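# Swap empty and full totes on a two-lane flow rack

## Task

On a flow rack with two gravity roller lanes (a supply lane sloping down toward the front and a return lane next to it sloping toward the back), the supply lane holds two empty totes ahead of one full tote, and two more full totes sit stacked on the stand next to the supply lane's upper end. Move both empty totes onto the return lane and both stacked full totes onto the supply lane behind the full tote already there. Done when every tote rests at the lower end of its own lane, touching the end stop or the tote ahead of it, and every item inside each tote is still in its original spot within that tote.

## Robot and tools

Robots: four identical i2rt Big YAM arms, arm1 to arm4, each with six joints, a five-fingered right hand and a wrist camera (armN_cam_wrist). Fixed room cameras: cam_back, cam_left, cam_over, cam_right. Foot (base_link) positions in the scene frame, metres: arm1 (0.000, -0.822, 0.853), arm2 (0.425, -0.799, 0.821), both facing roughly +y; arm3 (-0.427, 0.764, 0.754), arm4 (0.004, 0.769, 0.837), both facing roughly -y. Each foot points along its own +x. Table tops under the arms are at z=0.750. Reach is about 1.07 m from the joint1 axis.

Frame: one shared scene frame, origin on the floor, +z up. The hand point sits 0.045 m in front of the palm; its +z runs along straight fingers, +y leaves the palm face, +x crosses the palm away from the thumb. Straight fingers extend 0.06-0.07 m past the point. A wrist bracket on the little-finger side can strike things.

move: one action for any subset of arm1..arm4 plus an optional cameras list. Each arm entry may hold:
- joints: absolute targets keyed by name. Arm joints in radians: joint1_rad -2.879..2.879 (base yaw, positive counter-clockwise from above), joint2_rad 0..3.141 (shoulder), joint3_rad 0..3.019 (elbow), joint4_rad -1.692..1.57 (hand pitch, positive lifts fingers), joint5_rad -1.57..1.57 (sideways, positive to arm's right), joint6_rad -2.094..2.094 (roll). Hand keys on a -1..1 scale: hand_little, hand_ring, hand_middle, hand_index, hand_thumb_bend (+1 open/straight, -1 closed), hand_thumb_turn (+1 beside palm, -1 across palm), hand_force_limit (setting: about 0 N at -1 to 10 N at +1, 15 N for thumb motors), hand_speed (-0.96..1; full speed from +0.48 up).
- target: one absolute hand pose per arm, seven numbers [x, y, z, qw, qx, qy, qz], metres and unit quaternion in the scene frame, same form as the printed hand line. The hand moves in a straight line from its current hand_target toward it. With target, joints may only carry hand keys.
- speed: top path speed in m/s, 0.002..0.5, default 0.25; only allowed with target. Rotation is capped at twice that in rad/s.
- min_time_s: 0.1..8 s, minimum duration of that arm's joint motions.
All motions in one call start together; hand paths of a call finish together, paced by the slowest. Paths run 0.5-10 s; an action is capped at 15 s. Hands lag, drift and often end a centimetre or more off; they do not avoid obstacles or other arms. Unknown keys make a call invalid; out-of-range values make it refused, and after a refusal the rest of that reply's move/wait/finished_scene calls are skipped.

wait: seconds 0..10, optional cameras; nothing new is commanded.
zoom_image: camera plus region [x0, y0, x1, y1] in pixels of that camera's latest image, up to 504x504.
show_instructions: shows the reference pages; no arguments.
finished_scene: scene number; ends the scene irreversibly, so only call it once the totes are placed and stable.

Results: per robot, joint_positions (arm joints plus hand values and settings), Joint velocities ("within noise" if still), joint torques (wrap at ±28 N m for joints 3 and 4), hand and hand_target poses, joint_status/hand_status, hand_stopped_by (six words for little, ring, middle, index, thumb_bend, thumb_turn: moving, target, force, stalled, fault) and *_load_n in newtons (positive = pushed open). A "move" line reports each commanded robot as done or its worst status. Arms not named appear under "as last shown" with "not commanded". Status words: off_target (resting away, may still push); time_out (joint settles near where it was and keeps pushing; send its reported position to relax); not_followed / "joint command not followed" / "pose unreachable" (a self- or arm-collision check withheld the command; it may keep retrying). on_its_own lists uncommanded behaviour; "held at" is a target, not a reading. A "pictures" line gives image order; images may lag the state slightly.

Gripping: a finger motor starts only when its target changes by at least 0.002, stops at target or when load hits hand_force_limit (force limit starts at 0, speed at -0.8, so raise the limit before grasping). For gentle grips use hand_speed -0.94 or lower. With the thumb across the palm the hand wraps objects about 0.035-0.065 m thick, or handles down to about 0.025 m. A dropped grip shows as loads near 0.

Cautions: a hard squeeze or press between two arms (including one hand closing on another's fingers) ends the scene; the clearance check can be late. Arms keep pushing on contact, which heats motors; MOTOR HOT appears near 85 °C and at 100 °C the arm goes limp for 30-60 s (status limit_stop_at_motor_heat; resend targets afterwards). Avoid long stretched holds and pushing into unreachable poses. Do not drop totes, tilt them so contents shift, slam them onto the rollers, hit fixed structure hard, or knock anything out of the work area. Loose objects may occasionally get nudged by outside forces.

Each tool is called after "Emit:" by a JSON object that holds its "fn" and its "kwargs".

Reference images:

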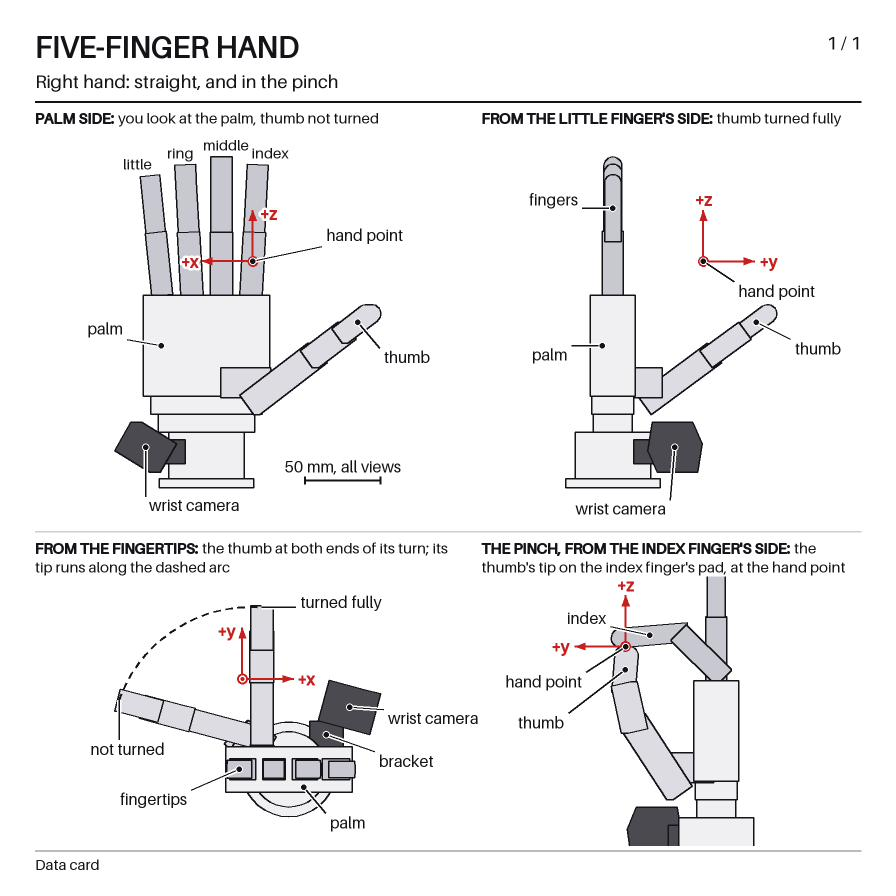

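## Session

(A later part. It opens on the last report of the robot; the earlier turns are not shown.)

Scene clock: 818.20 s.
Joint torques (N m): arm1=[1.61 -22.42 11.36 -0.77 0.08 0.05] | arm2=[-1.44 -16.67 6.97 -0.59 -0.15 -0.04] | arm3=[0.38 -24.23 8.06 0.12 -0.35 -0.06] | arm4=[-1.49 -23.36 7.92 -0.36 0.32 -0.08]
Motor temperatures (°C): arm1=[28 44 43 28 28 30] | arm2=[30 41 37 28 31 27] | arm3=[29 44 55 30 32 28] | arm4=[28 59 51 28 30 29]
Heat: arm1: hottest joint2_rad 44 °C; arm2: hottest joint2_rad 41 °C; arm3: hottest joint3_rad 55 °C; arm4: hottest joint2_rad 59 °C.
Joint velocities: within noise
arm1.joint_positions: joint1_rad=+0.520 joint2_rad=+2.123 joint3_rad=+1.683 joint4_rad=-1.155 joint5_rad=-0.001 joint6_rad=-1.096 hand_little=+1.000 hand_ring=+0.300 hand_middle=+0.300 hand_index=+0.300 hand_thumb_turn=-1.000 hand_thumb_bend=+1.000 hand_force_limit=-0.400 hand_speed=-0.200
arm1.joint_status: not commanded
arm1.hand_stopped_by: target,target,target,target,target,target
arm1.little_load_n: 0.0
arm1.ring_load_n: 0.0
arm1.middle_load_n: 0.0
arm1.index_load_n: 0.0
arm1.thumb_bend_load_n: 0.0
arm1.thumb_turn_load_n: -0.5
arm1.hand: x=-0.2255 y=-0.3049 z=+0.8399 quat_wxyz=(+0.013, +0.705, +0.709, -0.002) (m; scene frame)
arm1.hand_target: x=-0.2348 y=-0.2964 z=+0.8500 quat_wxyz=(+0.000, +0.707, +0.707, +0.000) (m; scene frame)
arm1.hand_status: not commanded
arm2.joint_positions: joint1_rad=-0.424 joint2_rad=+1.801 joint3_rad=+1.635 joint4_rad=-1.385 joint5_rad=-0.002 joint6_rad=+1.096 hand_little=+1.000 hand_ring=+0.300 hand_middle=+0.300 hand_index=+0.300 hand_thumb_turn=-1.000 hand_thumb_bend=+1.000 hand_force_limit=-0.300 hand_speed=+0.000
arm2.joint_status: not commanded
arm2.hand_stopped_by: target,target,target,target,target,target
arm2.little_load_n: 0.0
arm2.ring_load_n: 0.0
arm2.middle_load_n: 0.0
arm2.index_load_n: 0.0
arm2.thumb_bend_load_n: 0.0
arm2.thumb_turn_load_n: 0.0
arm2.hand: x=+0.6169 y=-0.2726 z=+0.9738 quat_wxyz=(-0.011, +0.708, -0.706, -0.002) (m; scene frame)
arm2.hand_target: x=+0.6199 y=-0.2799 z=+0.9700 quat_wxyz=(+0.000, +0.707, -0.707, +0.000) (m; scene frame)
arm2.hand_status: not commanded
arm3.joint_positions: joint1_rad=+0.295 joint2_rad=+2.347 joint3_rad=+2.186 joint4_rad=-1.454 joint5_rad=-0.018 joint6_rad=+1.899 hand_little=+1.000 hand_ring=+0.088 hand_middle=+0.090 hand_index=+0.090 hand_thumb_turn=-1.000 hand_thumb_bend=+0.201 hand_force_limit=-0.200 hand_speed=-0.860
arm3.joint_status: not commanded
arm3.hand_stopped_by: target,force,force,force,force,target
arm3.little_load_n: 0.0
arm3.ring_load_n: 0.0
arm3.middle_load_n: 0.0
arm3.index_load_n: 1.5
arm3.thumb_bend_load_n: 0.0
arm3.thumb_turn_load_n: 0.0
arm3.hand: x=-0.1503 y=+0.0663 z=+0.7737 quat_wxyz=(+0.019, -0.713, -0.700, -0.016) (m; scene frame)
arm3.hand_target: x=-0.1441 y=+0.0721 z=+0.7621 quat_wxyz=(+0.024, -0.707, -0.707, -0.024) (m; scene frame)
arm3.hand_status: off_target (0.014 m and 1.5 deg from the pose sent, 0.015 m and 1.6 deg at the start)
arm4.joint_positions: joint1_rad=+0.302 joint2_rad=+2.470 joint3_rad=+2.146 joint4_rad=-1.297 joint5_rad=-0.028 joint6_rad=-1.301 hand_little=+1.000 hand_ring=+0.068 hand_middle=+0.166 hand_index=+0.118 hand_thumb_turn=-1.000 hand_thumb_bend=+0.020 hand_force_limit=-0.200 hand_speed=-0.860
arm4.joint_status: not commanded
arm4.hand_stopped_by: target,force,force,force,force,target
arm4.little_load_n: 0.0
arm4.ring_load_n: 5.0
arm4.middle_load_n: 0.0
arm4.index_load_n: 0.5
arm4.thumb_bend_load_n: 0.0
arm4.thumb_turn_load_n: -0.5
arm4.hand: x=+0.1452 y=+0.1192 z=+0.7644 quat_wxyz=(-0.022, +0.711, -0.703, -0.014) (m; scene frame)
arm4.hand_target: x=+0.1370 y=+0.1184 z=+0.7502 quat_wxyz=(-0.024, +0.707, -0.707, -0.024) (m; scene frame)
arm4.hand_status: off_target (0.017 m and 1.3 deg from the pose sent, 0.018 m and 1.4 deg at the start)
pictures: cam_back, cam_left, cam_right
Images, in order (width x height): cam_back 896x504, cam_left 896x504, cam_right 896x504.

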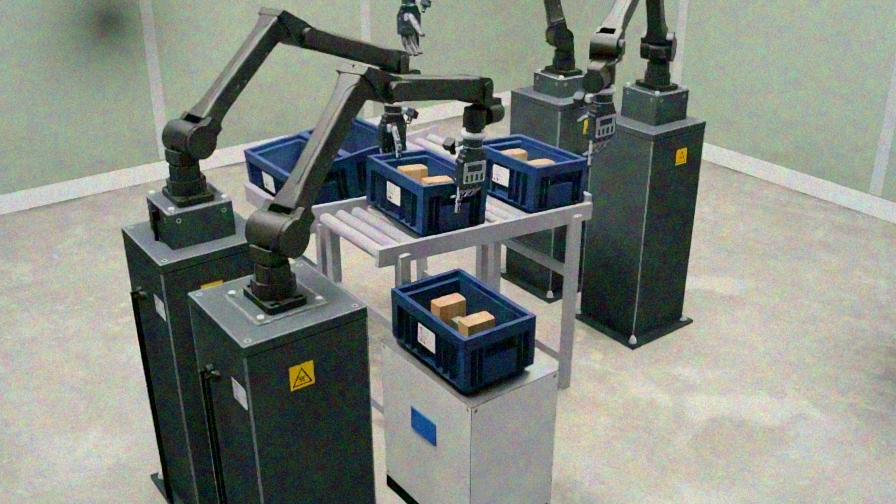

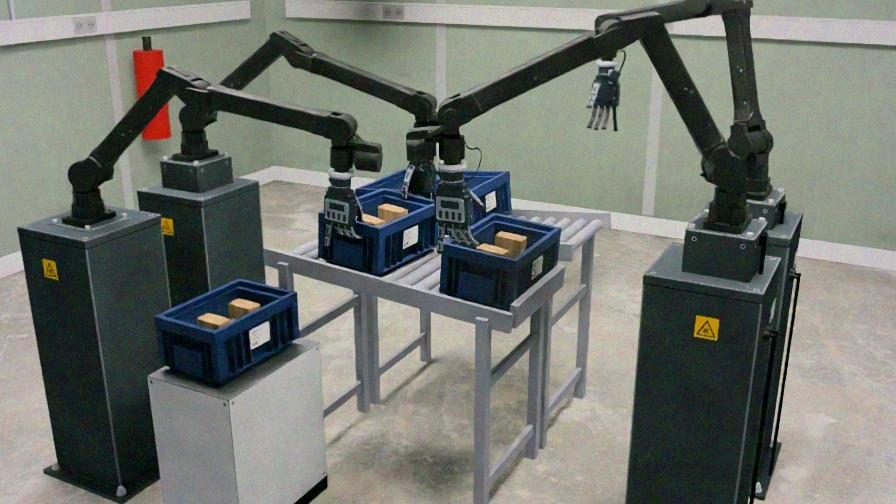

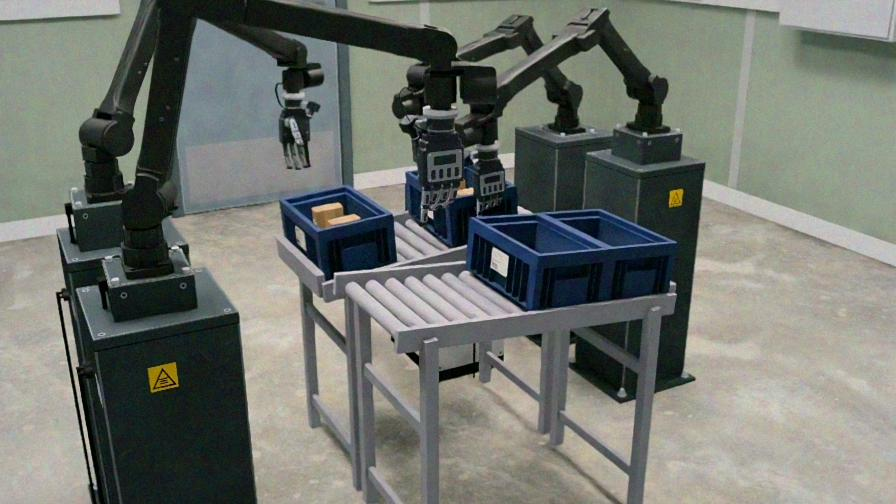

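Emit:
{"fn": "move", "kwargs": {"arm3": {"joints": {"hand_thumb_bend": 1.0, "hand_index": 0.3, "hand_middle": 0.3, "hand_ring": 0.3, "hand_speed": -0.3, "hand_force_limit": 0}}, "cameras": ["arm3_cam_wrist", "arm4_cam_wrist", "cam_over"]}}

Scene clock: 826.30 s.
Joint torques (N m): arm1=[1.73 -22.48 11.34 -0.79 0.09 0.05] | arm2=[-1.32 -16.56 6.97 -0.55 -0.15 -0.04] | arm3=[0.91 -24.94 7.75 0.35 -0.11 -0.05] | arm4=[-1.55 -22.89 7.83 -0.28 0.34 -0.07]
Motor temperatures (°C): arm1=[28 44 43 28 28 30] | arm2=[30 41 37 28 31 27] | arm3=[29 43 55 30 32 28] | arm4=[28 60 51 28 30 29]
Heat: arm1: hottest joint2_rad 44 °C; arm2: hottest joint2_rad 41 °C; arm3: hottest joint3_rad 55 °C; arm4: hottest joint2_rad 60 °C.
move: arm3 done
Joint velocities: within noise
arm1, arm2, arm4: as last shown
arm1.middle_load_n: 0.5
arm1.thumb_turn_load_n: 0.0
arm3.joint_positions: joint1_rad=+0.297 joint2_rad=+2.347 joint3_rad=+2.186 joint4_rad=-1.454 joint5_rad=-0.025 joint6_rad=+1.898 hand_little=+1.000 hand_ring=+0.300 hand_middle=+0.300 hand_index=+0.300 hand_thumb_turn=-1.000 hand_thumb_bend=+1.000 hand_force_limit=+0.000 hand_speed=-0.300
arm3.joint_status: all done
arm3.hand_stopped_by: target,target,target,target,target,target
arm3.little_load_n: 0.0
arm3.ring_load_n: 0.0
arm3.middle_load_n: 0.0
arm3.index_load_n: 0.0
arm3.thumb_bend_load_n: -0.5
arm3.thumb_turn_load_n: 0.0
arm3.hand: x=-0.1478 y=+0.0673 z=+0.7740 quat_wxyz=(+0.017, -0.712, -0.701, -0.019) (m; scene frame)
arm3.hand_target: x=-0.1440 y=+0.0722 z=+0.7621 quat_wxyz=(+0.024, -0.707, -0.707, -0.024) (m; scene frame)
arm3.hand_status: not commanded
pictures: arm3_cam_wrist, arm4_cam_wrist, cam_over
Images, in order (width x height): arm3_cam_wrist 896x504, arm4_cam_wrist 896x504, cam_over 896x504.

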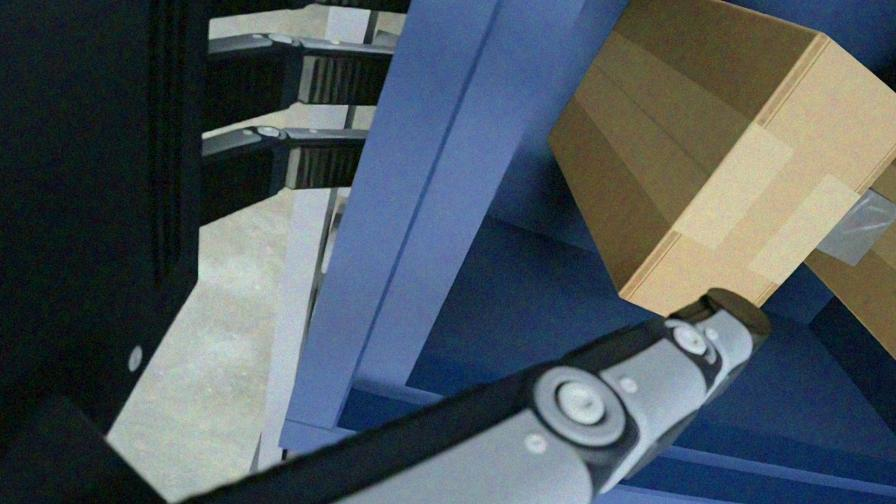

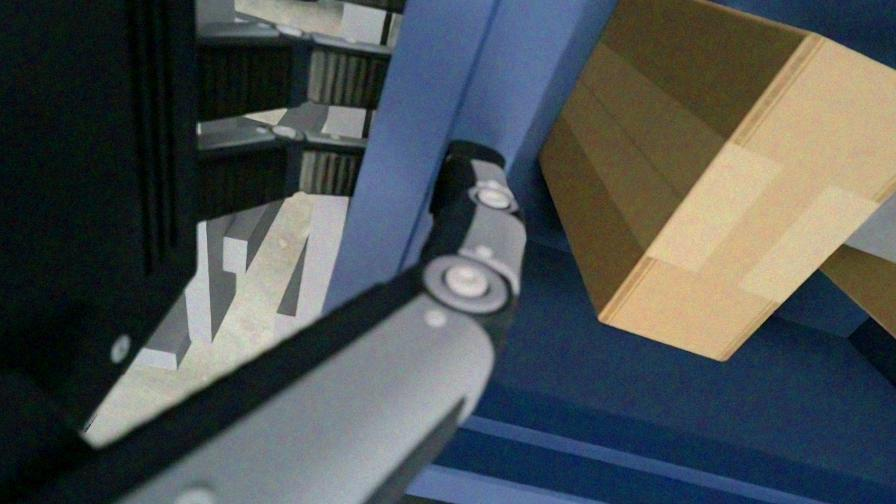

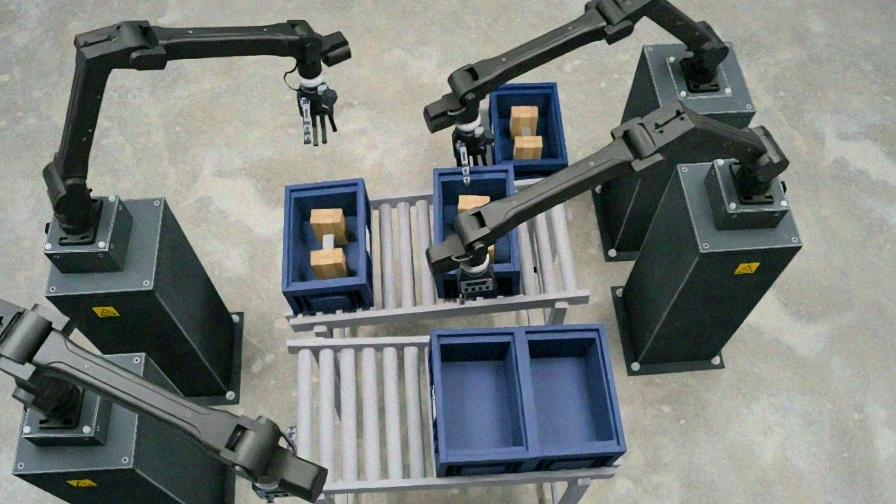

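Emit:
{"fn": "move", "kwargs": {"arm3": {"target": [-0.240, 0.075, 0.770, -0.017, 0.7069, 0.7069, 0.017], "speed": 0.12}}}

Emit:
{"fn": "move", "kwargs": {"arm3": {"target": [-0.330, 0.150, 0.92, 0, 0.7071, 0.7071, 0], "speed": 0.25}, "arm4": {"target": [0.145, 0.104, 0.762, -0.024, 0.7067, -0.7067, -0.024], "speed": 0.05}, "cameras": ["arm4_cam_wrist", "cam_over"]}}

Scene clock: 839.23 s.
Joint torques (N m): arm1=[1.61 -22.48 11.36 -0.76 0.07 0.05] | arm2=[-1.55 -16.62 6.99 -0.58 -0.15 -0.04] | arm3=[-0.26 -25.11 6.75 0.44 0.17 -0.06] | arm4=[-1.9 -22.65 7.94 -0.29 0.32 -0.04]
Motor temperatures (°C): arm1=[28 44 43 28 28 30] | arm2=[30 41 37 28 31 27] | arm3=[29 43 54 30 31 28] | arm4=[28 60 51 28 30 29]
Heat: arm1: hottest joint2_rad 44 °C; arm2: hottest joint2_rad 41 °C; arm3: hottest joint3_rad 54 °C; arm4: hottest joint2_rad 60 °C.
move: arm3 done
Joint velocities: within noise
arm1, arm2, arm4: as last shown
arm1.middle_load_n: 0.0
arm3.joint_positions: joint1_rad=+0.168 joint2_rad=+2.254 joint3_rad=+2.018 joint4_rad=-1.374 joint5_rad=-0.018 joint6_rad=+1.768 hand_little=+1.000 hand_ring=+0.300 hand_middle=+0.300 hand_index=+0.300 hand_thumb_turn=-1.000 hand_thumb_bend=+1.000 hand_force_limit=+0.000 hand_speed=-0.300
arm3.joint_status: not commanded
arm3.hand_stopped_by: target,target,target,target,target,target
arm3.little_load_n: 0.0
arm3.ring_load_n: 0.0
arm3.middle_load_n: 0.0
arm3.index_load_n: 0.0
arm3.thumb_bend_load_n: 0.0
arm3.thumb_turn_load_n: 0.0
arm3.hand: x=-0.2409 y=+0.0703 z=+0.7748 quat_wxyz=(+0.014, -0.712, -0.702, -0.016) (m; scene frame)
arm3.hand_target: x=-0.2399 y=+0.0750 z=+0.7699 quat_wxyz=(+0.017, -0.707, -0.707, -0.017) (m; scene frame)
arm3.hand_status: done (0.007 m and 0.9 deg from the pose sent, 0.093 m and 0.9 deg at the start)
pictures: none

Scene clock: 840.83 s.
Joint torques (N m): arm1=[1.61 -22.53 11.36 -0.79 0.08 0.05] | arm2=[-1.14 -16.44 6.95 -0.61 -0.15 -0.04] | arm3=[-0.09 -19.37 7.42 0.32 0.1 -0.08] | arm4=[-0.91 -23.3 10.26 -0.76 0.16 0]
Motor temperatures (°C): arm1=[28 44 43 28 28 30] | arm2=[30 41 37 28 31 27] | arm3=[29 43 53 30 31 28] | arm4=[28 60 51 28 30 29]
Heat: arm1: hottest joint2_rad 44 °C; arm2: hottest joint2_rad 41 °C; arm3: hottest joint3_rad 53 °C; arm4: hottest joint2_rad 60 °C.
move: arm3 off_target; arm4 done
Joint velocities: within noise
arm1, arm2: as last shown
arm1.ring_load_n: 0.5
arm3.joint_positions: joint1_rad=+0.043 joint2_rad=+1.876 joint3_rad=+1.814 joint4_rad=-1.472 joint5_rad=-0.010 joint6_rad=+1.641 hand_little=+1.000 hand_ring=+0.300 hand_middle=+0.300 hand_index=+0.300 hand_thumb_turn=-1.000 hand_thumb_bend=+1.000 hand_force_limit=+0.000 hand_speed=-0.300
arm3.joint_status: not commanded
arm3.hand_stopped_by: target,target,target,target,target,target
arm3.little_load_n: 0.5
arm3.ring_load_n: 0.0
arm3.middle_load_n: 0.0
arm3.index_load_n: 0.0
arm3.thumb_bend_load_n: 0.0
arm3.thumb_turn_load_n: 0.0
arm3.hand: x=-0.3294 y=+0.1423 z=+0.9339 quat_wxyz=(-0.014, -0.711, -0.703, +0.011) (m; scene frame)
arm3.hand_target: x=-0.3300 y=+0.1500 z=+0.9202 quat_wxyz=(+0.000, -0.707, -0.707, +0.000) (m; scene frame)
arm3.hand_status: off_target (0.016 m and 2.1 deg from the pose sent, 0.188 m and 2.6 deg at the start)
arm4.joint_positions: joint1_rad=+0.302 joint2_rad=+2.515 joint3_rad=+2.229 joint4_rad=-1.357 joint5_rad=-0.023 joint6_rad=-1.301 hand_little=+1.000 hand_ring=+0.067 hand_middle=+0.166 hand_index=+0.118 hand_thumb_turn=-1.000 hand_thumb_bend=+0.020 hand_force_limit=-0.200 hand_speed=-0.860
arm4.joint_status: not commanded
arm4.hand_stopped_by: target,force,force,force,force,target
arm4.little_load_n: 0.0
arm4.ring_load_n: 1.5
arm4.middle_load_n: 0.5
arm4.index_load_n: 1.0
arm4.thumb_bend_load_n: 1.0
arm4.thumb_turn_load_n: 0.5
arm4.hand: x=+0.1460 y=+0.1128 z=+0.7646 quat_wxyz=(-0.025, +0.710, -0.703, -0.025) (m; scene frame)
arm4.hand_target: x=+0.1448 y=+0.1044 z=+0.7620 quat_wxyz=(-0.023, +0.707, -0.707, -0.023) (m; scene frame)
arm4.hand_status: done (0.009 m and 0.6 deg from the pose sent, 0.015 m and 1.3 deg at the start)
pictures: arm4_cam_wrist, cam_over
Images, in order (width x height): arm4_cam_wrist 896x504, cam_over 896x504.

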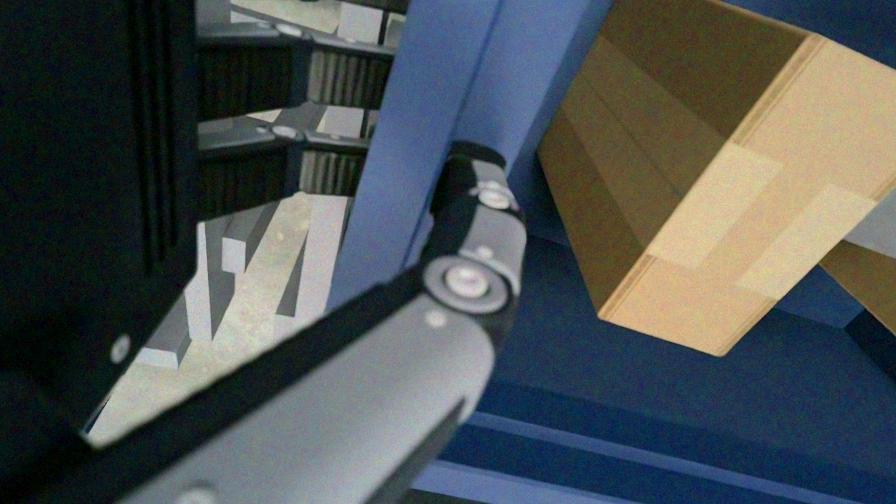

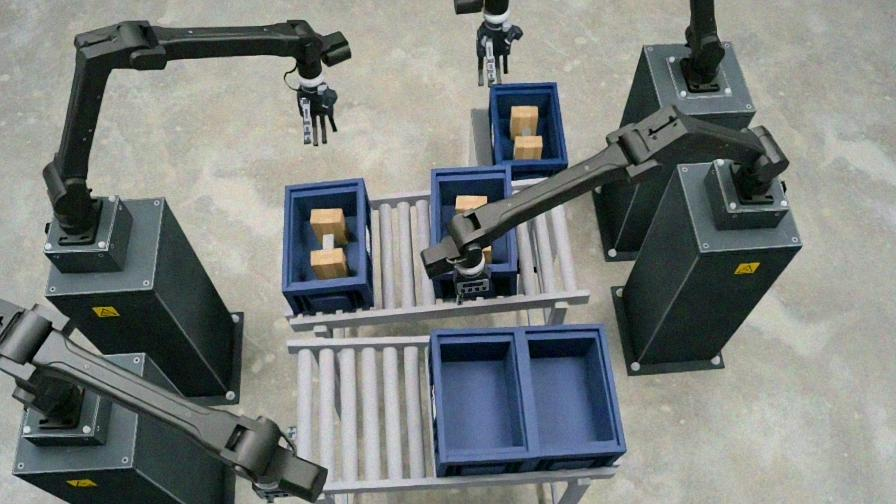

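Emit:
{"fn": "move", "kwargs": {"arm4": {"target": [0.147, 0.078, 0.761, -0.020, 0.7068, -0.7068, -0.020], "speed": 0.05}}}

Emit:
{"fn": "move", "kwargs": {"arm4": {"target": [0.149, 0.055, 0.760, -0.012, 0.707, -0.707, -0.012], "speed": 0.05}, "cameras": ["arm4_cam_wrist", "cam_over"]}}

Scene clock: 848.10 s.
Joint torques (N m): arm1=[1.67 -22.53 11.36 -0.76 0.08 0.05] | arm2=[-1.2 -16.5 6.97 -0.57 -0.14 -0.04] | arm3=[-0.32 -19.66 7.13 0.05 0.09 -0.03] | arm4=[-1.38 -24.47 10.39 -0.95 0.11 -0.08]
Motor temperatures (°C): arm1=[28 44 43 28 28 30] | arm2=[30 41 37 28 31 27] | arm3=[29 43 52 30 31 28] | arm4=[28 58 51 28 30 29]
Heat: arm1: hottest joint2_rad 44 °C; arm2: hottest joint2_rad 41 °C; arm3: hottest joint3_rad 52 °C; arm4: hottest joint2_rad 58 °C.
move: arm4 done
Joint velocities: within noise
arm1, arm2, arm3: as last shown
arm1.ring_load_n: 0.0
arm2.thumb_bend_load_n: -0.5
arm3.little_load_n: 0.0
arm4.joint_positions: joint1_rad=+0.297 joint2_rad=+2.620 joint3_rad=+2.432 joint4_rad=-1.444 joint5_rad=-0.018 joint6_rad=-1.303 hand_little=+1.000 hand_ring=+0.068 hand_middle=+0.166 hand_index=+0.118 hand_thumb_turn=-1.000 hand_thumb_bend=+0.021 hand_force_limit=-0.200 hand_speed=-0.860
arm4.joint_status: not commanded
arm4.hand_stopped_by: target,force,force,force,force,target
arm4.little_load_n: 0.0
arm4.ring_load_n: 3.0
arm4.middle_load_n: 0.0
arm4.index_load_n: 0.5
arm4.thumb_bend_load_n: 1.5
arm4.thumb_turn_load_n: -1.0
arm4.hand: x=+0.1492 y=+0.0856 z=+0.7630 quat_wxyz=(-0.021, +0.710, -0.704, -0.021) (m; scene frame)
arm4.hand_target: x=+0.1468 y=+0.0785 z=+0.7609 quat_wxyz=(-0.019, +0.707, -0.707, -0.019) (m; scene frame)
arm4.hand_status: done (0.008 m and 0.5 deg from the pose sent, 0.035 m and 1.0 deg at the start)
pictures: none

Scene clock: 849.77 s.
Joint torques (N m): arm1=[1.73 -22.53 11.34 -0.77 0.09 0.05] | arm2=[-1.26 -16.62 7.01 -0.62 -0.14 -0.04] | arm3=[0.09 -19.55 7.23 0.13 0.12 -0.01] | arm4=[-1.08 -25 10.8 -0.65 0.05 -0.06]
Motor temperatures (°C): arm1=[28 44 43 28 28 30] | arm2=[30 41 37 28 31 27] | arm3=[29 43 52 30 31 28] | arm4=[28 58 51 28 30 29]
Heat: arm1: hottest joint2_rad 44 °C; arm2: hottest joint2_rad 41 °C; arm3: hottest joint3_rad 52 °C; arm4: hottest joint2_rad 58 °C.
move: arm4 done
Joint velocities: within noise
arm1, arm2, arm3: as last shown
arm1.ring_load_n: 0.5
arm4.joint_positions: joint1_rad=+0.291 joint2_rad=+2.741 joint3_rad=+2.667 joint4_rad=-1.545 joint5_rad=-0.010 joint6_rad=-1.306 hand_little=+1.000 hand_ring=+0.068 hand_middle=+0.166 hand_index=+0.118 hand_thumb_turn=-1.000 hand_thumb_bend=+0.021 hand_force_limit=-0.200 hand_speed=-0.860
arm4.joint_status: not commanded
arm4.hand_stopped_by: target,force,force,force,force,target
arm4.little_load_n: 0.0
arm4.ring_load_n: 4.0
arm4.middle_load_n: -0.5
arm4.index_load_n: 0.0
arm4.thumb_bend_load_n: 2.0
arm4.thumb_turn_load_n: -1.5
arm4.hand: x=+0.1500 y=+0.0626 z=+0.7617 quat_wxyz=(-0.014, +0.709, -0.705, -0.017) (m; scene frame)
arm4.hand_target: x=+0.1487 y=+0.0556 z=+0.7600 quat_wxyz=(-0.011, +0.707, -0.707, -0.011) (m; scene frame)
arm4.hand_status: done (0.008 m and 0.7 deg from the pose sent, 0.031 m and 1.5 deg at the start)
pictures: arm4_cam_wrist, cam_over
Images, in order (width x height): arm4_cam_wrist 896x504, cam_over 896x504.

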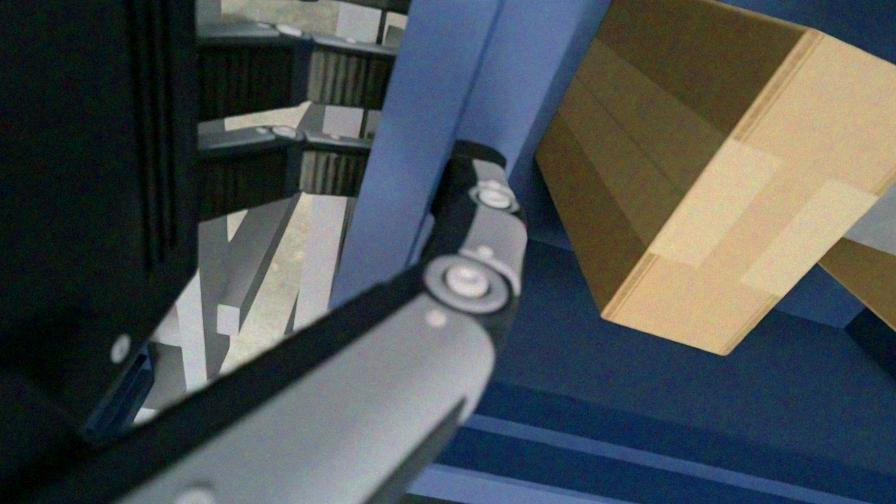

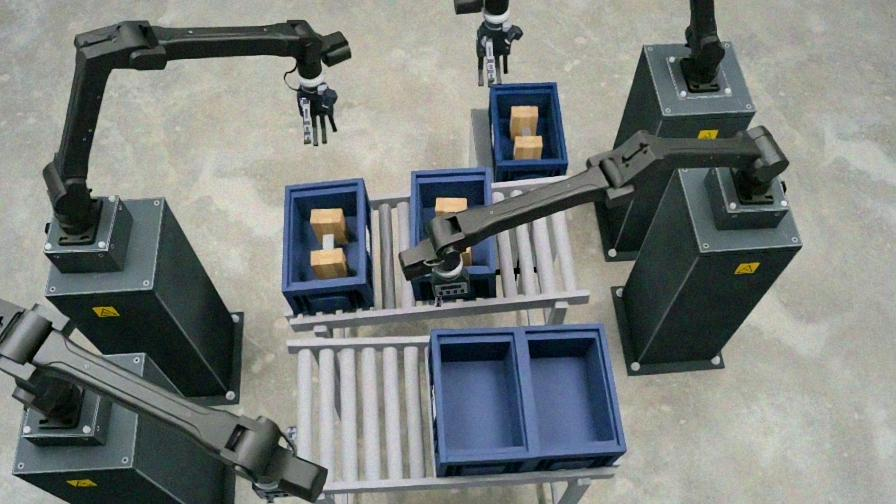

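Good. Continue, with arm1 moving to its pre-pose.

Emit:
{"fn": "move", "kwargs": {"arm4": {"target": [0.150, 0.038, 0.758, 0.005, 0.7071, -0.7071, 0.005], "speed": 0.05}, "arm1": {"target": [-0.235, -0.17, 0.85, -0.03, 0.7065, 0.7065, 0.03], "speed": 0.2}}}

Emit:
{"fn": "move", "kwargs": {"arm4": {"target": [0.151, 0.022, 0.758, 0.03, 0.7065, -0.7065, 0.03], "speed": 0.05}, "arm1": {"target": [-0.225, -0.04, 0.79, -0.086, 0.7018, 0.7018, 0.086], "speed": 0.15}}}

Emit:
{"fn": "move", "kwargs": {"arm4": {"target": [0.151, 0.004, 0.757, 0.05, 0.7053, -0.7053, 0.05], "speed": 0.05}, "cameras": ["arm4_cam_wrist", "arm1_cam_wrist", "cam_over"]}}

Scene clock: 859.47 s.
Joint torques (N m): arm1=[1.03 -24.23 12.92 -0.54 0.38 -0.17] | arm2=[-1.2 -16.56 6.95 -0.64 -0.14 -0.04] | arm3=[0.38 -19.14 7.49 0.06 0.13 -0.04] | arm4=[-1.44 -25.29 11.14 -0.28 0.02 -0.06]
Motor temperatures (°C): arm1=[28 44 43 28 28 30] | arm2=[30 41 37 28 31 27] | arm3=[29 42 51 30 31 28] | arm4=[28 59 52 28 30 29]
Heat: arm1: hottest joint2_rad 44 °C; arm2: hottest joint2_rad 41 °C; arm3: hottest joint3_rad 51 °C; arm4: hottest joint2_rad 59 °C.
move: arm1 done; arm4 done
Joint velocities: within noise
arm1.joint_positions: joint1_rad=+0.455 joint2_rad=+2.369 joint3_rad=+2.172 joint4_rad=-1.300 joint5_rad=+0.027 joint6_rad=-1.143 hand_little=+1.000 hand_ring=+0.300 hand_middle=+0.300 hand_index=+0.300 hand_thumb_turn=-1.000 hand_thumb_bend=+1.000 hand_force_limit=-0.400 hand_speed=-0.200
arm1.joint_status: not commanded
arm1.hand_stopped_by: target,target,target,target,target,target
arm1.little_load_n: 0.0
arm1.ring_load_n: 0.0
arm1.middle_load_n: 0.0
arm1.index_load_n: 0.0
arm1.thumb_bend_load_n: 0.0
arm1.thumb_turn_load_n: 0.0
arm1.hand: x=-0.2323 y=-0.1791 z=+0.8531 quat_wxyz=(-0.028, +0.711, +0.702, +0.028) (m; scene frame)
arm1.hand_target: x=-0.2348 y=-0.1704 z=+0.8500 quat_wxyz=(-0.030, +0.706, +0.706, +0.030) (m; scene frame)
arm1.hand_status: done (0.010 m and 0.8 deg from the pose sent, 0.136 m and 6.1 deg at the start)
arm2, arm3: as last shown
arm2.thumb_bend_load_n: 0.0
arm4.joint_positions: joint1_rad=+0.290 joint2_rad=+2.790 joint3_rad=+2.764 joint4_rad=-1.553 joint5_rad=+0.004 joint6_rad=-1.307 hand_little=+1.000 hand_ring=+0.068 hand_middle=+0.166 hand_index=+0.118 hand_thumb_turn=-1.000 hand_thumb_bend=+0.021 hand_force_limit=-0.200 hand_speed=-0.860
arm4.joint_status: not commanded
arm4.hand_stopped_by: target,force,force,force,force,target
arm4.little_load_n: 0.0
arm4.ring_load_n: 8.0
arm4.middle_load_n: 0.0
arm4.index_load_n: 0.5
arm4.thumb_bend_load_n: 3.0
arm4.thumb_turn_load_n: -5.0
arm4.hand: x=+0.1506 y=+0.0471 z=+0.7599 quat_wxyz=(+0.002, +0.709, -0.705, -0.004) (m; scene frame)
arm4.hand_target: x=+0.1498 y=+0.0388 z=+0.7580 quat_wxyz=(+0.006, +0.707, -0.707, +0.007) (m; scene frame)
arm4.hand_status: done (0.009 m and 1.1 deg from the pose sent, 0.025 m and 3.3 deg at the start)
pictures: none

Scene clock: 861.57 s.
Joint torques (N m): arm1=[1.26 -27.69 13.57 -0.23 0.42 -0.18] | arm2=[-1.38 -16.38 6.95 -0.59 -0.15 -0.03] | arm3=[-0.09 -20.01 7.49 0.14 0.1 -0.1] | arm4=[-1.2 -26.58 8.69 1.11 0.06 -0.04]
Motor temperatures (°C): arm1=[28 44 44 28 28 30] | arm2=[30 41 37 28 31 27] | arm3=[29 42 51 30 31 28] | arm4=[28 59 52 28 30 29]
Heat: arm1: hottest joint2_rad 44 °C; arm2: hottest joint2_rad 41 °C; arm3: hottest joint3_rad 51 °C; arm4: hottest joint2_rad 59 °C.
move: arm1 off_target; arm4 off_target
Joint velocities: within noise
arm1.joint_positions: joint1_rad=+0.400 joint2_rad=+2.821 joint3_rad=+2.886 joint4_rad=-1.366 joint5_rad=+0.074 joint6_rad=-1.221 hand_little=+1.000 hand_ring=+0.300 hand_middle=+0.300 hand_index=+0.300 hand_thumb_turn=-1.000 hand_thumb_bend=+1.000 hand_force_limit=-0.400 hand_speed=-0.200
arm1.joint_status: not commanded
arm1.hand_stopped_by: target,target,target,target,target,target
arm1.little_load_n: 0.0
arm1.ring_load_n: 0.0
arm1.middle_load_n: 0.5
arm1.index_load_n: 0.0
arm1.thumb_bend_load_n: 0.0
arm1.thumb_turn_load_n: 0.0
arm1.hand: x=-0.2283 y=-0.0459 z=+0.7944 quat_wxyz=(-0.105, +0.699, +0.701, +0.092) (m; scene frame)
arm1.hand_target: x=-0.2245 y=-0.0412 z=+0.7899 quat_wxyz=(-0.107, +0.697, +0.703, +0.095) (m; scene frame)
arm1.hand_status: off_target (0.008 m and 2.3 deg from the pose sent, 0.153 m and 9.5 deg at the start; a joint's target at an end of its range on 22 of 63 steps)
arm2, arm3: as last shown
arm2.thumb_bend_load_n: -0.5
arm4.joint_positions: joint1_rad=+0.290 joint2_rad=+2.790 joint3_rad=+2.764 joint4_rad=-1.504 joint5_rad=+0.022 joint6_rad=-1.308 hand_little=+1.000 hand_ring=+0.068 hand_middle=+0.166 hand_index=+0.118 hand_thumb_turn=-1.000 hand_thumb_bend=+0.021 hand_force_limit=-0.200 hand_speed=-0.860
arm4.joint_status: not commanded
arm4.hand_stopped_by: target,force,force,force,force,target
arm4.little_load_n: -0.5
arm4.ring_load_n: 15.0
arm4.middle_load_n: 0.0
arm4.index_load_n: 0.0
arm4.thumb_bend_load_n: 3.5
arm4.thumb_turn_load_n: -9.5
arm4.hand: x=+0.1508 y=+0.0334 z=+0.7589 quat_wxyz=(+0.022, +0.709, -0.704, +0.013) (m; scene frame)
arm4.hand_target: x=+0.1509 y=+0.0225 z=+0.7582 quat_wxyz=(+0.030, +0.707, -0.706, +0.030) (m; scene frame)
arm4.hand_status: off_target (0.011 m and 2.2 deg from the pose sent, 0.025 m and 5.0 deg at the start)
pictures: none

Scene clock: 862.63 s.
Joint torques (N m): arm1=[0.85 -27.69 13.6 -0.21 0.41 -0.18] | arm2=[-1.08 -16.56 6.97 -0.59 -0.14 -0.03] | arm3=[0.09 -19.37 7.45 0.17 0.12 -0.02] | arm4=[-1.26 -25.64 10.93 1.59 0.1 -0.05]
Motor temperatures (°C): arm1=[28 44 44 28 28 30] | arm2=[30 41 37 28 31 27] | arm3=[29 42 51 30 31 28] | arm4=[28 59 52 28 30 29]
Heat: arm1: hottest joint2_rad 44 °C; arm2: hottest joint2_rad 41 °C; arm3: hottest joint3_rad 51 °C; arm4: hottest joint2_rad 59 °C.
move: arm4 off_target
Joint velocities: within noise
arm1, arm3: as last shown
arm1.middle_load_n: 0.0
arm1.hand: x=-0.2283 y=-0.0458 z=+0.7944 quat_wxyz=(-0.105, +0.699, +0.701, +0.092) (m; scene frame)
arm1.hand_target: x=-0.2245 y=-0.0412 z=+0.7899 quat_wxyz=(-0.107, +0.696, +0.703, +0.095) (m; scene frame)
arm2.joint_positions: joint1_rad=-0.424 joint2_rad=+1.801 joint3_rad=+1.635 joint4_rad=-1.385 joint5_rad=-0.002 joint6_rad=+1.096 hand_little=+1.000 hand_ring=+0.300 hand_middle=+0.300 hand_index=+0.300 hand_thumb_turn=-1.000 hand_thumb_bend=+1.000 hand_force_limit=-0.300 hand_speed=+0.000
arm2.joint_status: not commanded
arm2.hand_stopped_by: target,target,target,target,target,target
arm2.little_load_n: 0.0
arm2.ring_load_n: 0.0
arm2.middle_load_n: 0.0
arm2.index_load_n: 0.0
arm2.thumb_bend_load_n: 0.0
arm2.thumb_turn_load_n: 0.0
arm2.hand: x=+0.6169 y=-0.2726 z=+0.9738 quat_wxyz=(-0.011, +0.708, -0.706, -0.002) (m; scene frame)
arm2.hand_target: x=+0.6199 y=-0.2799 z=+0.9700 quat_wxyz=(+0.000, +0.707, -0.707, +0.000) (m; scene frame)
arm2.hand_status: not commanded
arm3.thumb_turn_load_n: -0.5
arm4.joint_positions: joint1_rad=+0.290 joint2_rad=+2.791 joint3_rad=+2.764 joint4_rad=-1.469 joint5_rad=+0.035 joint6_rad=-1.312 hand_little=+1.000 hand_ring=+0.069 hand_middle=+0.166 hand_index=+0.118 hand_thumb_turn=-1.000 hand_thumb_bend=+0.021 hand_force_limit=-0.200 hand_speed=-0.860
arm4.joint_status: not commanded
arm4.hand_stopped_by: target,force,force,force,force,target
arm4.little_load_n: 0.0
arm4.ring_load_n: 19.5
arm4.middle_load_n: 0.0
arm4.index_load_n: 0.0
arm4.thumb_bend_load_n: 3.5
arm4.thumb_turn_load_n: -13.0
arm4.hand: x=+0.1506 y=+0.0237 z=+0.7581 quat_wxyz=(+0.036, +0.710, -0.703, +0.025) (m; scene frame)
arm4.hand_target: x=+0.1507 y=+0.0054 z=+0.7579 quat_wxyz=(+0.051, +0.705, -0.705, +0.051) (m; scene frame)
arm4.hand_status: off_target (0.020 m and 3.4 deg from the pose sent, 0.029 m and 5.3 deg at the start)
pictures: arm1_cam_wrist, arm4_cam_wrist, cam_over
Images, in order (width x height): arm1_cam_wrist 896x504, arm4_cam_wrist 896x504, cam_over 896x504.

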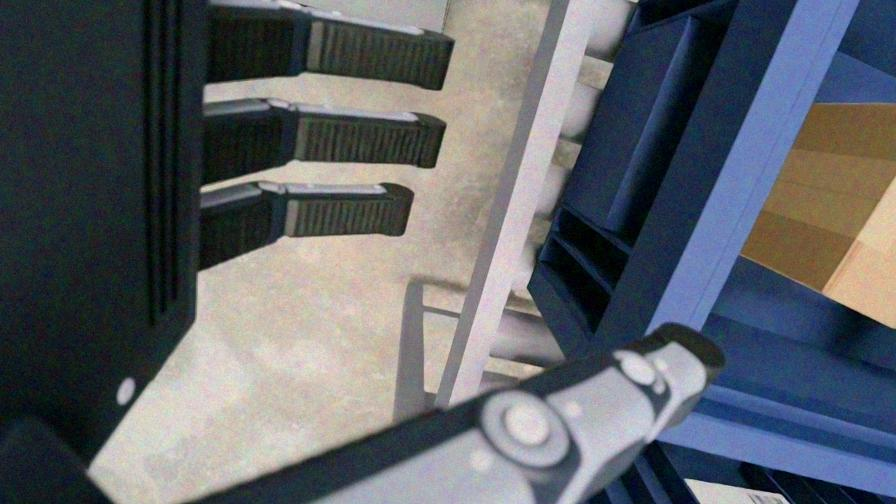

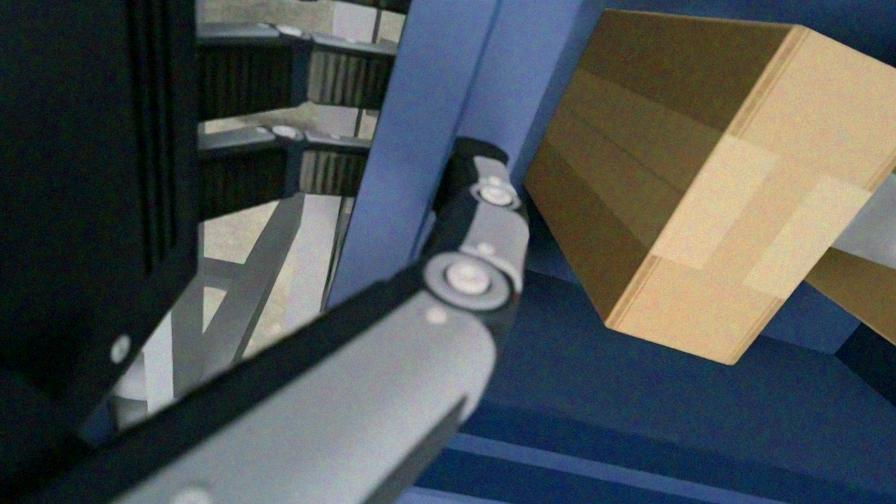

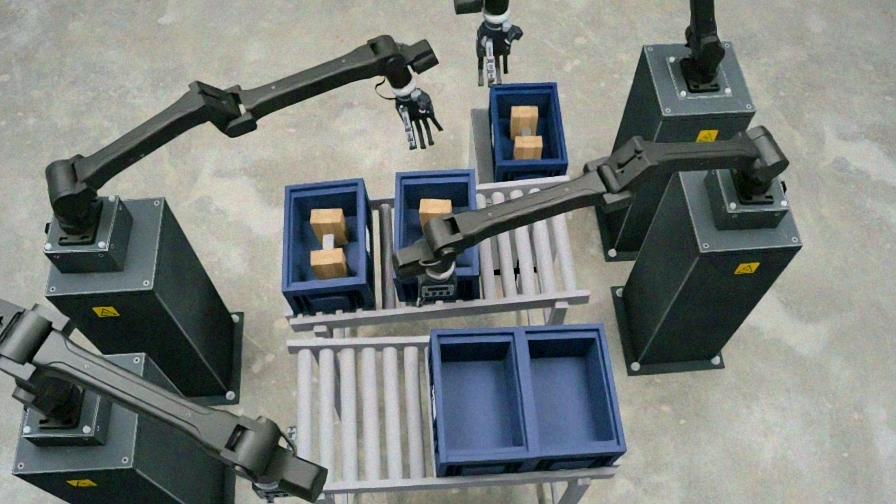

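Emit:
{"fn": "move", "kwargs": {"arm4": {"joints": {"hand_ring": 0.2, "hand_thumb_bend": 0.06, "hand_speed": -0.8}}, "cameras": []}}

Emit:
{"fn": "move", "kwargs": {"arm4": {"target": [0.151, -0.010, 0.757, 0.07, 0.7036, -0.7036, 0.07], "speed": 0.04}, "cameras": ["arm4_cam_wrist", "cam_over"]}}

Scene clock: 872.63 s.
Joint torques (N m): arm1=[0.73 -27.63 13.53 -0.23 0.41 -0.18] | arm2=[-1.2 -16.44 6.99 -0.59 -0.14 -0.03] | arm3=[0.03 -19.31 7.24 0.21 0.11 -0.14] | arm4=[-1.49 -25.88 10.74 0.28 0.08 -0.07]
Motor temperatures (°C): arm1=[28 45 44 28 28 30] | arm2=[30 41 37 28 31 27] | arm3=[29 42 50 30 31 28] | arm4=[28 56 53 28 30 29]
Heat: arm1: hottest joint2_rad 45 °C; arm2: hottest joint2_rad 41 °C; arm3: hottest joint3_rad 50 °C; arm4: hottest joint2_rad 56 °C.
move: arm4 done
Joint velocities: within noise
arm1, arm2, arm3: as last shown
arm1.thumb_bend_load_n: -0.5
arm2.thumb_bend_load_n: -0.5
arm3.thumb_turn_load_n: 0.0
arm4.joint_positions: joint1_rad=+0.289 joint2_rad=+2.791 joint3_rad=+2.767 joint4_rad=-1.435 joint5_rad=+0.036 joint6_rad=-1.312 hand_little=+1.000 hand_ring=+0.200 hand_middle=+0.166 hand_index=+0.118 hand_thumb_turn=-1.000 hand_thumb_bend=+0.060 hand_force_limit=-0.200 hand_speed=-0.800
arm4.joint_status: all done
arm4.hand_stopped_by: target,target,force,force,target,target
arm4.little_load_n: 0.0
arm4.ring_load_n: 1.5
arm4.middle_load_n: 0.0
arm4.index_load_n: 0.0
arm4.thumb_bend_load_n: 0.0
arm4.thumb_turn_load_n: 0.0
arm4.hand: x=+0.1520 y=+0.0137 z=+0.7583 quat_wxyz=(+0.045, +0.709, -0.703, +0.041) (m; scene frame)
arm4.hand_target: x=+0.1505 y=+0.0054 z=+0.7578 quat_wxyz=(+0.051, +0.705, -0.705, +0.051) (m; scene frame)
arm4.hand_status: not commanded
pictures: none
No camera images: "cameras" was empty.

Scene clock: 873.83 s.
Joint torques (N m): arm1=[0.91 -27.75 13.59 -0.24 0.42 -0.17] | arm2=[-1.38 -16.5 7.04 -0.57 -0.15 -0.04] | arm3=[0.79 -18.84 7.38 0.14 0.15 -0.09] | arm4=[-1.61 -26.4 9.99 0.87 0.25 -0.06]
Motor temperatures (°C): arm1=[28 45 44 28 28 30] | arm2=[30 41 37 28 31 27] | arm3=[29 42 50 30 31 28] | arm4=[28 56 53 28 30 29]
Heat: arm1: hottest joint2_rad 45 °C; arm2: hottest joint2_rad 41 °C; arm3: hottest joint3_rad 50 °C; arm4: hottest joint2_rad 56 °C.
move: arm4 off_target
Joint velocities: within noise
arm1, arm2, arm3: as last shown
arm1.thumb_bend_load_n: 0.0
arm2.thumb_bend_load_n: 0.0
arm2.thumb_turn_load_n: 0.5
arm4.joint_positions: joint1_rad=+0.289 joint2_rad=+2.793 joint3_rad=+2.767 joint4_rad=-1.387 joint5_rad=+0.046 joint6_rad=-1.312 hand_little=+1.000 hand_ring=+0.200 hand_middle=+0.166 hand_index=+0.118 hand_thumb_turn=-1.000 hand_thumb_bend=+0.060 hand_force_limit=-0.200 hand_speed=-0.800
arm4.joint_status: not commanded
arm4.hand_stopped_by: target,target,force,force,target,target
arm4.little_load_n: 0.0
arm4.ring_load_n: 3.5
arm4.middle_load_n: 0.0
arm4.index_load_n: 0.0
arm4.thumb_bend_load_n: 0.5
arm4.thumb_turn_load_n: -1.0
arm4.hand: x=+0.1533 y=+0.0010 z=+0.7574 quat_wxyz=(+0.062, +0.707, -0.702, +0.058) (m; scene frame)
arm4.hand_target: x=+0.1507 y=-0.0094 z=+0.7572 quat_wxyz=(+0.071, +0.704, -0.704, +0.071) (m; scene frame)
arm4.hand_status: off_target (0.011 m and 1.7 deg from the pose sent, 0.024 m and 4.4 deg at the start)
pictures: arm4_cam_wrist, cam_over
Images, in order (width x height): arm4_cam_wrist 896x504, cam_over 896x504.

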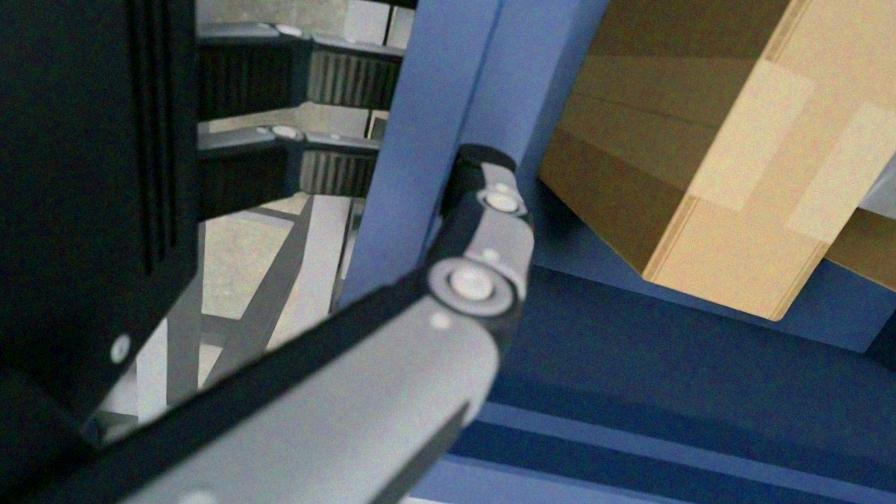

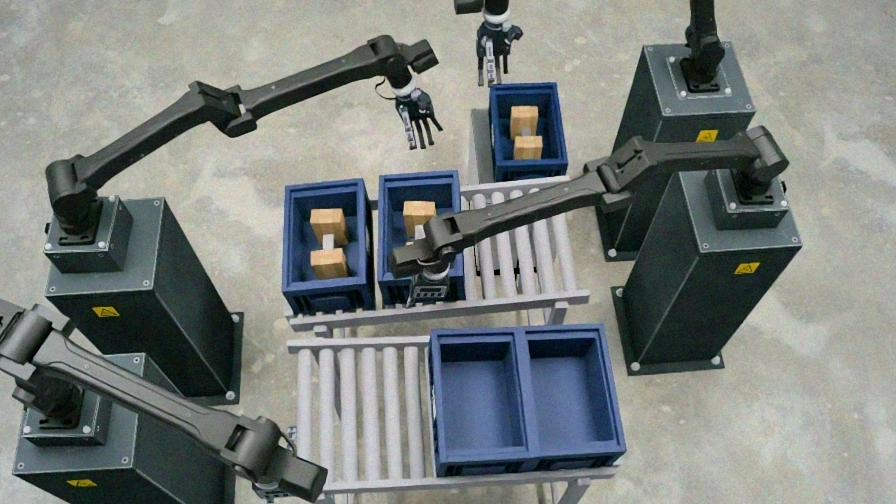

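Emit:
{"fn": "zoom_image", "kwargs": {"camera": "cam_over", "region": [340, 150, 500, 310]}}

Emit:
{"fn": "move", "kwargs": {"arm4": {"target": [0.151, -0.024, 0.757, 0.09, 0.7014, -0.7014, 0.09], "speed": 0.03}, "cameras": ["arm4_cam_wrist", "cam_over"]}}

Emit:
{"fn": "zoom_image", "kwargs": {"camera": "cam_over", "region": [340, 150, 500, 310]}}

Scaled by 3.150.

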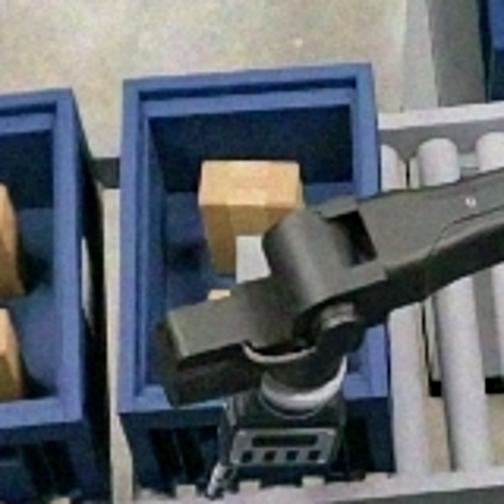

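Scene clock: 886.87 s.
Joint torques (N m): arm1=[0.79 -27.63 13.59 -0.23 0.42 -0.19] | arm2=[-1.26 -16.32 6.97 -0.58 -0.15 -0.05] | arm3=[-0.21 -19.6 7.56 0.31 0.09 -0.08] | arm4=[-1.38 -28.16 8.76 1.48 0.25 -0.11]
Motor temperatures (°C): arm1=[28 47 44 28 28 30] | arm2=[30 41 37 28 31 27] | arm3=[29 42 49 30 31 28] | arm4=[28 60 52 28 30 29]
Heat: arm1: hottest joint2_rad 47 °C; arm2: hottest joint2_rad 41 °C; arm3: hottest joint3_rad 49 °C; arm4: hottest joint2_rad 60 °C.
move: arm4 off_target
Joint velocities: within noise
arm1, arm2: as last shown
arm2.little_load_n: -0.5
arm2.index_load_n: -0.5
arm2.thumb_bend_load_n: -0.5
arm2.thumb_turn_load_n: 0.0
arm3.joint_positions: joint1_rad=+0.043 joint2_rad=+1.876 joint3_rad=+1.814 joint4_rad=-1.472 joint5_rad=-0.010 joint6_rad=+1.641 hand_little=+1.000 hand_ring=+0.300 hand_middle=+0.300 hand_index=+0.300 hand_thumb_turn=-1.000 hand_thumb_bend=+1.000 hand_force_limit=+0.000 hand_speed=-0.300
arm3.joint_status: not commanded
arm3.hand_stopped_by: target,target,target,target,target,target
arm3.little_load_n: 0.0
arm3.ring_load_n: 0.0
arm3.middle_load_n: 0.0
arm3.index_load_n: 0.0
arm3.thumb_bend_load_n: 0.0
arm3.thumb_turn_load_n: 0.0
arm3.hand: x=-0.3294 y=+0.1423 z=+0.9339 quat_wxyz=(-0.014, -0.711, -0.703, +0.011) (m; scene frame)
arm3.hand_target: x=-0.3300 y=+0.1500 z=+0.9202 quat_wxyz=(+0.000, -0.707, -0.707, +0.000) (m; scene frame)
arm3.hand_status: not commanded
arm4.joint_positions: joint1_rad=+0.288 joint2_rad=+2.796 joint3_rad=+2.767 joint4_rad=-1.333 joint5_rad=+0.061 joint6_rad=-1.314 hand_little=+1.000 hand_ring=+0.201 hand_middle=+0.166 hand_index=+0.118 hand_thumb_turn=-1.000 hand_thumb_bend=+0.060 hand_force_limit=-0.200 hand_speed=-0.800
arm4.joint_status: not commanded
arm4.hand_stopped_by: target,target,force,force,target,target
arm4.little_load_n: 0.0
arm4.ring_load_n: 8.0
arm4.middle_load_n: 0.0
arm4.index_load_n: 0.0
arm4.thumb_bend_load_n: 1.5
arm4.thumb_turn_load_n: -6.0
arm4.hand: x=+0.1537 y=-0.0130 z=+0.7559 quat_wxyz=(+0.080, +0.704, -0.701, +0.076) (m; scene frame)
arm4.hand_target: x=+0.1510 y=-0.0235 z=+0.7572 quat_wxyz=(+0.090, +0.701, -0.701, +0.090) (m; scene frame)
arm4.hand_status: off_target (0.011 m and 2.0 deg from the pose sent, 0.025 m and 4.9 deg at the start)
pictures: arm4_cam_wrist, cam_over
Images, in order (width x height): arm4_cam_wrist 896x504, cam_over 896x504.

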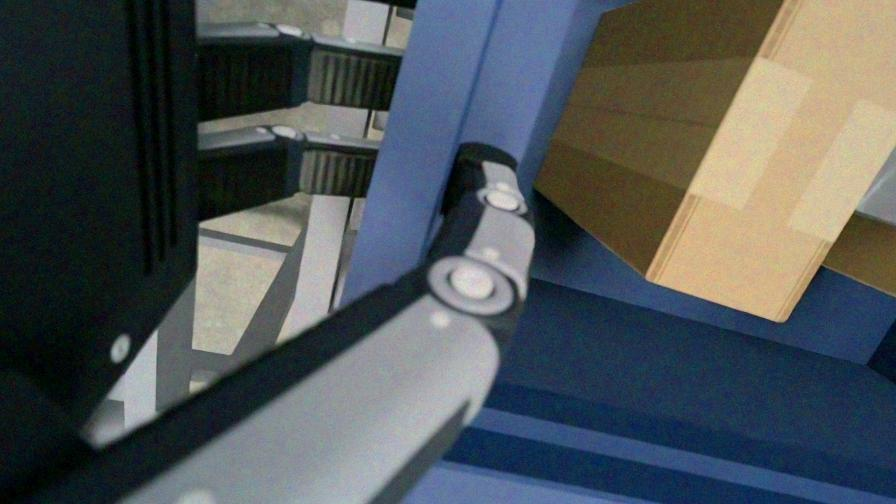

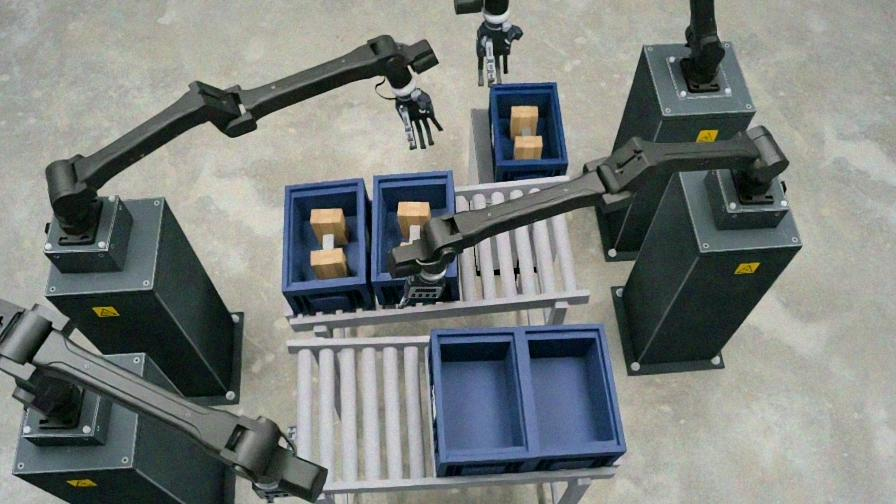

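Scaled by 3.150.

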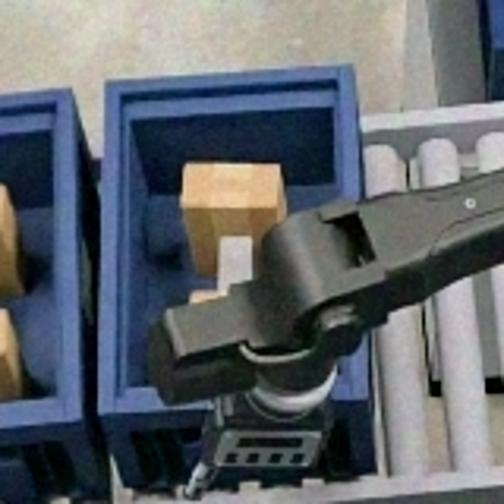

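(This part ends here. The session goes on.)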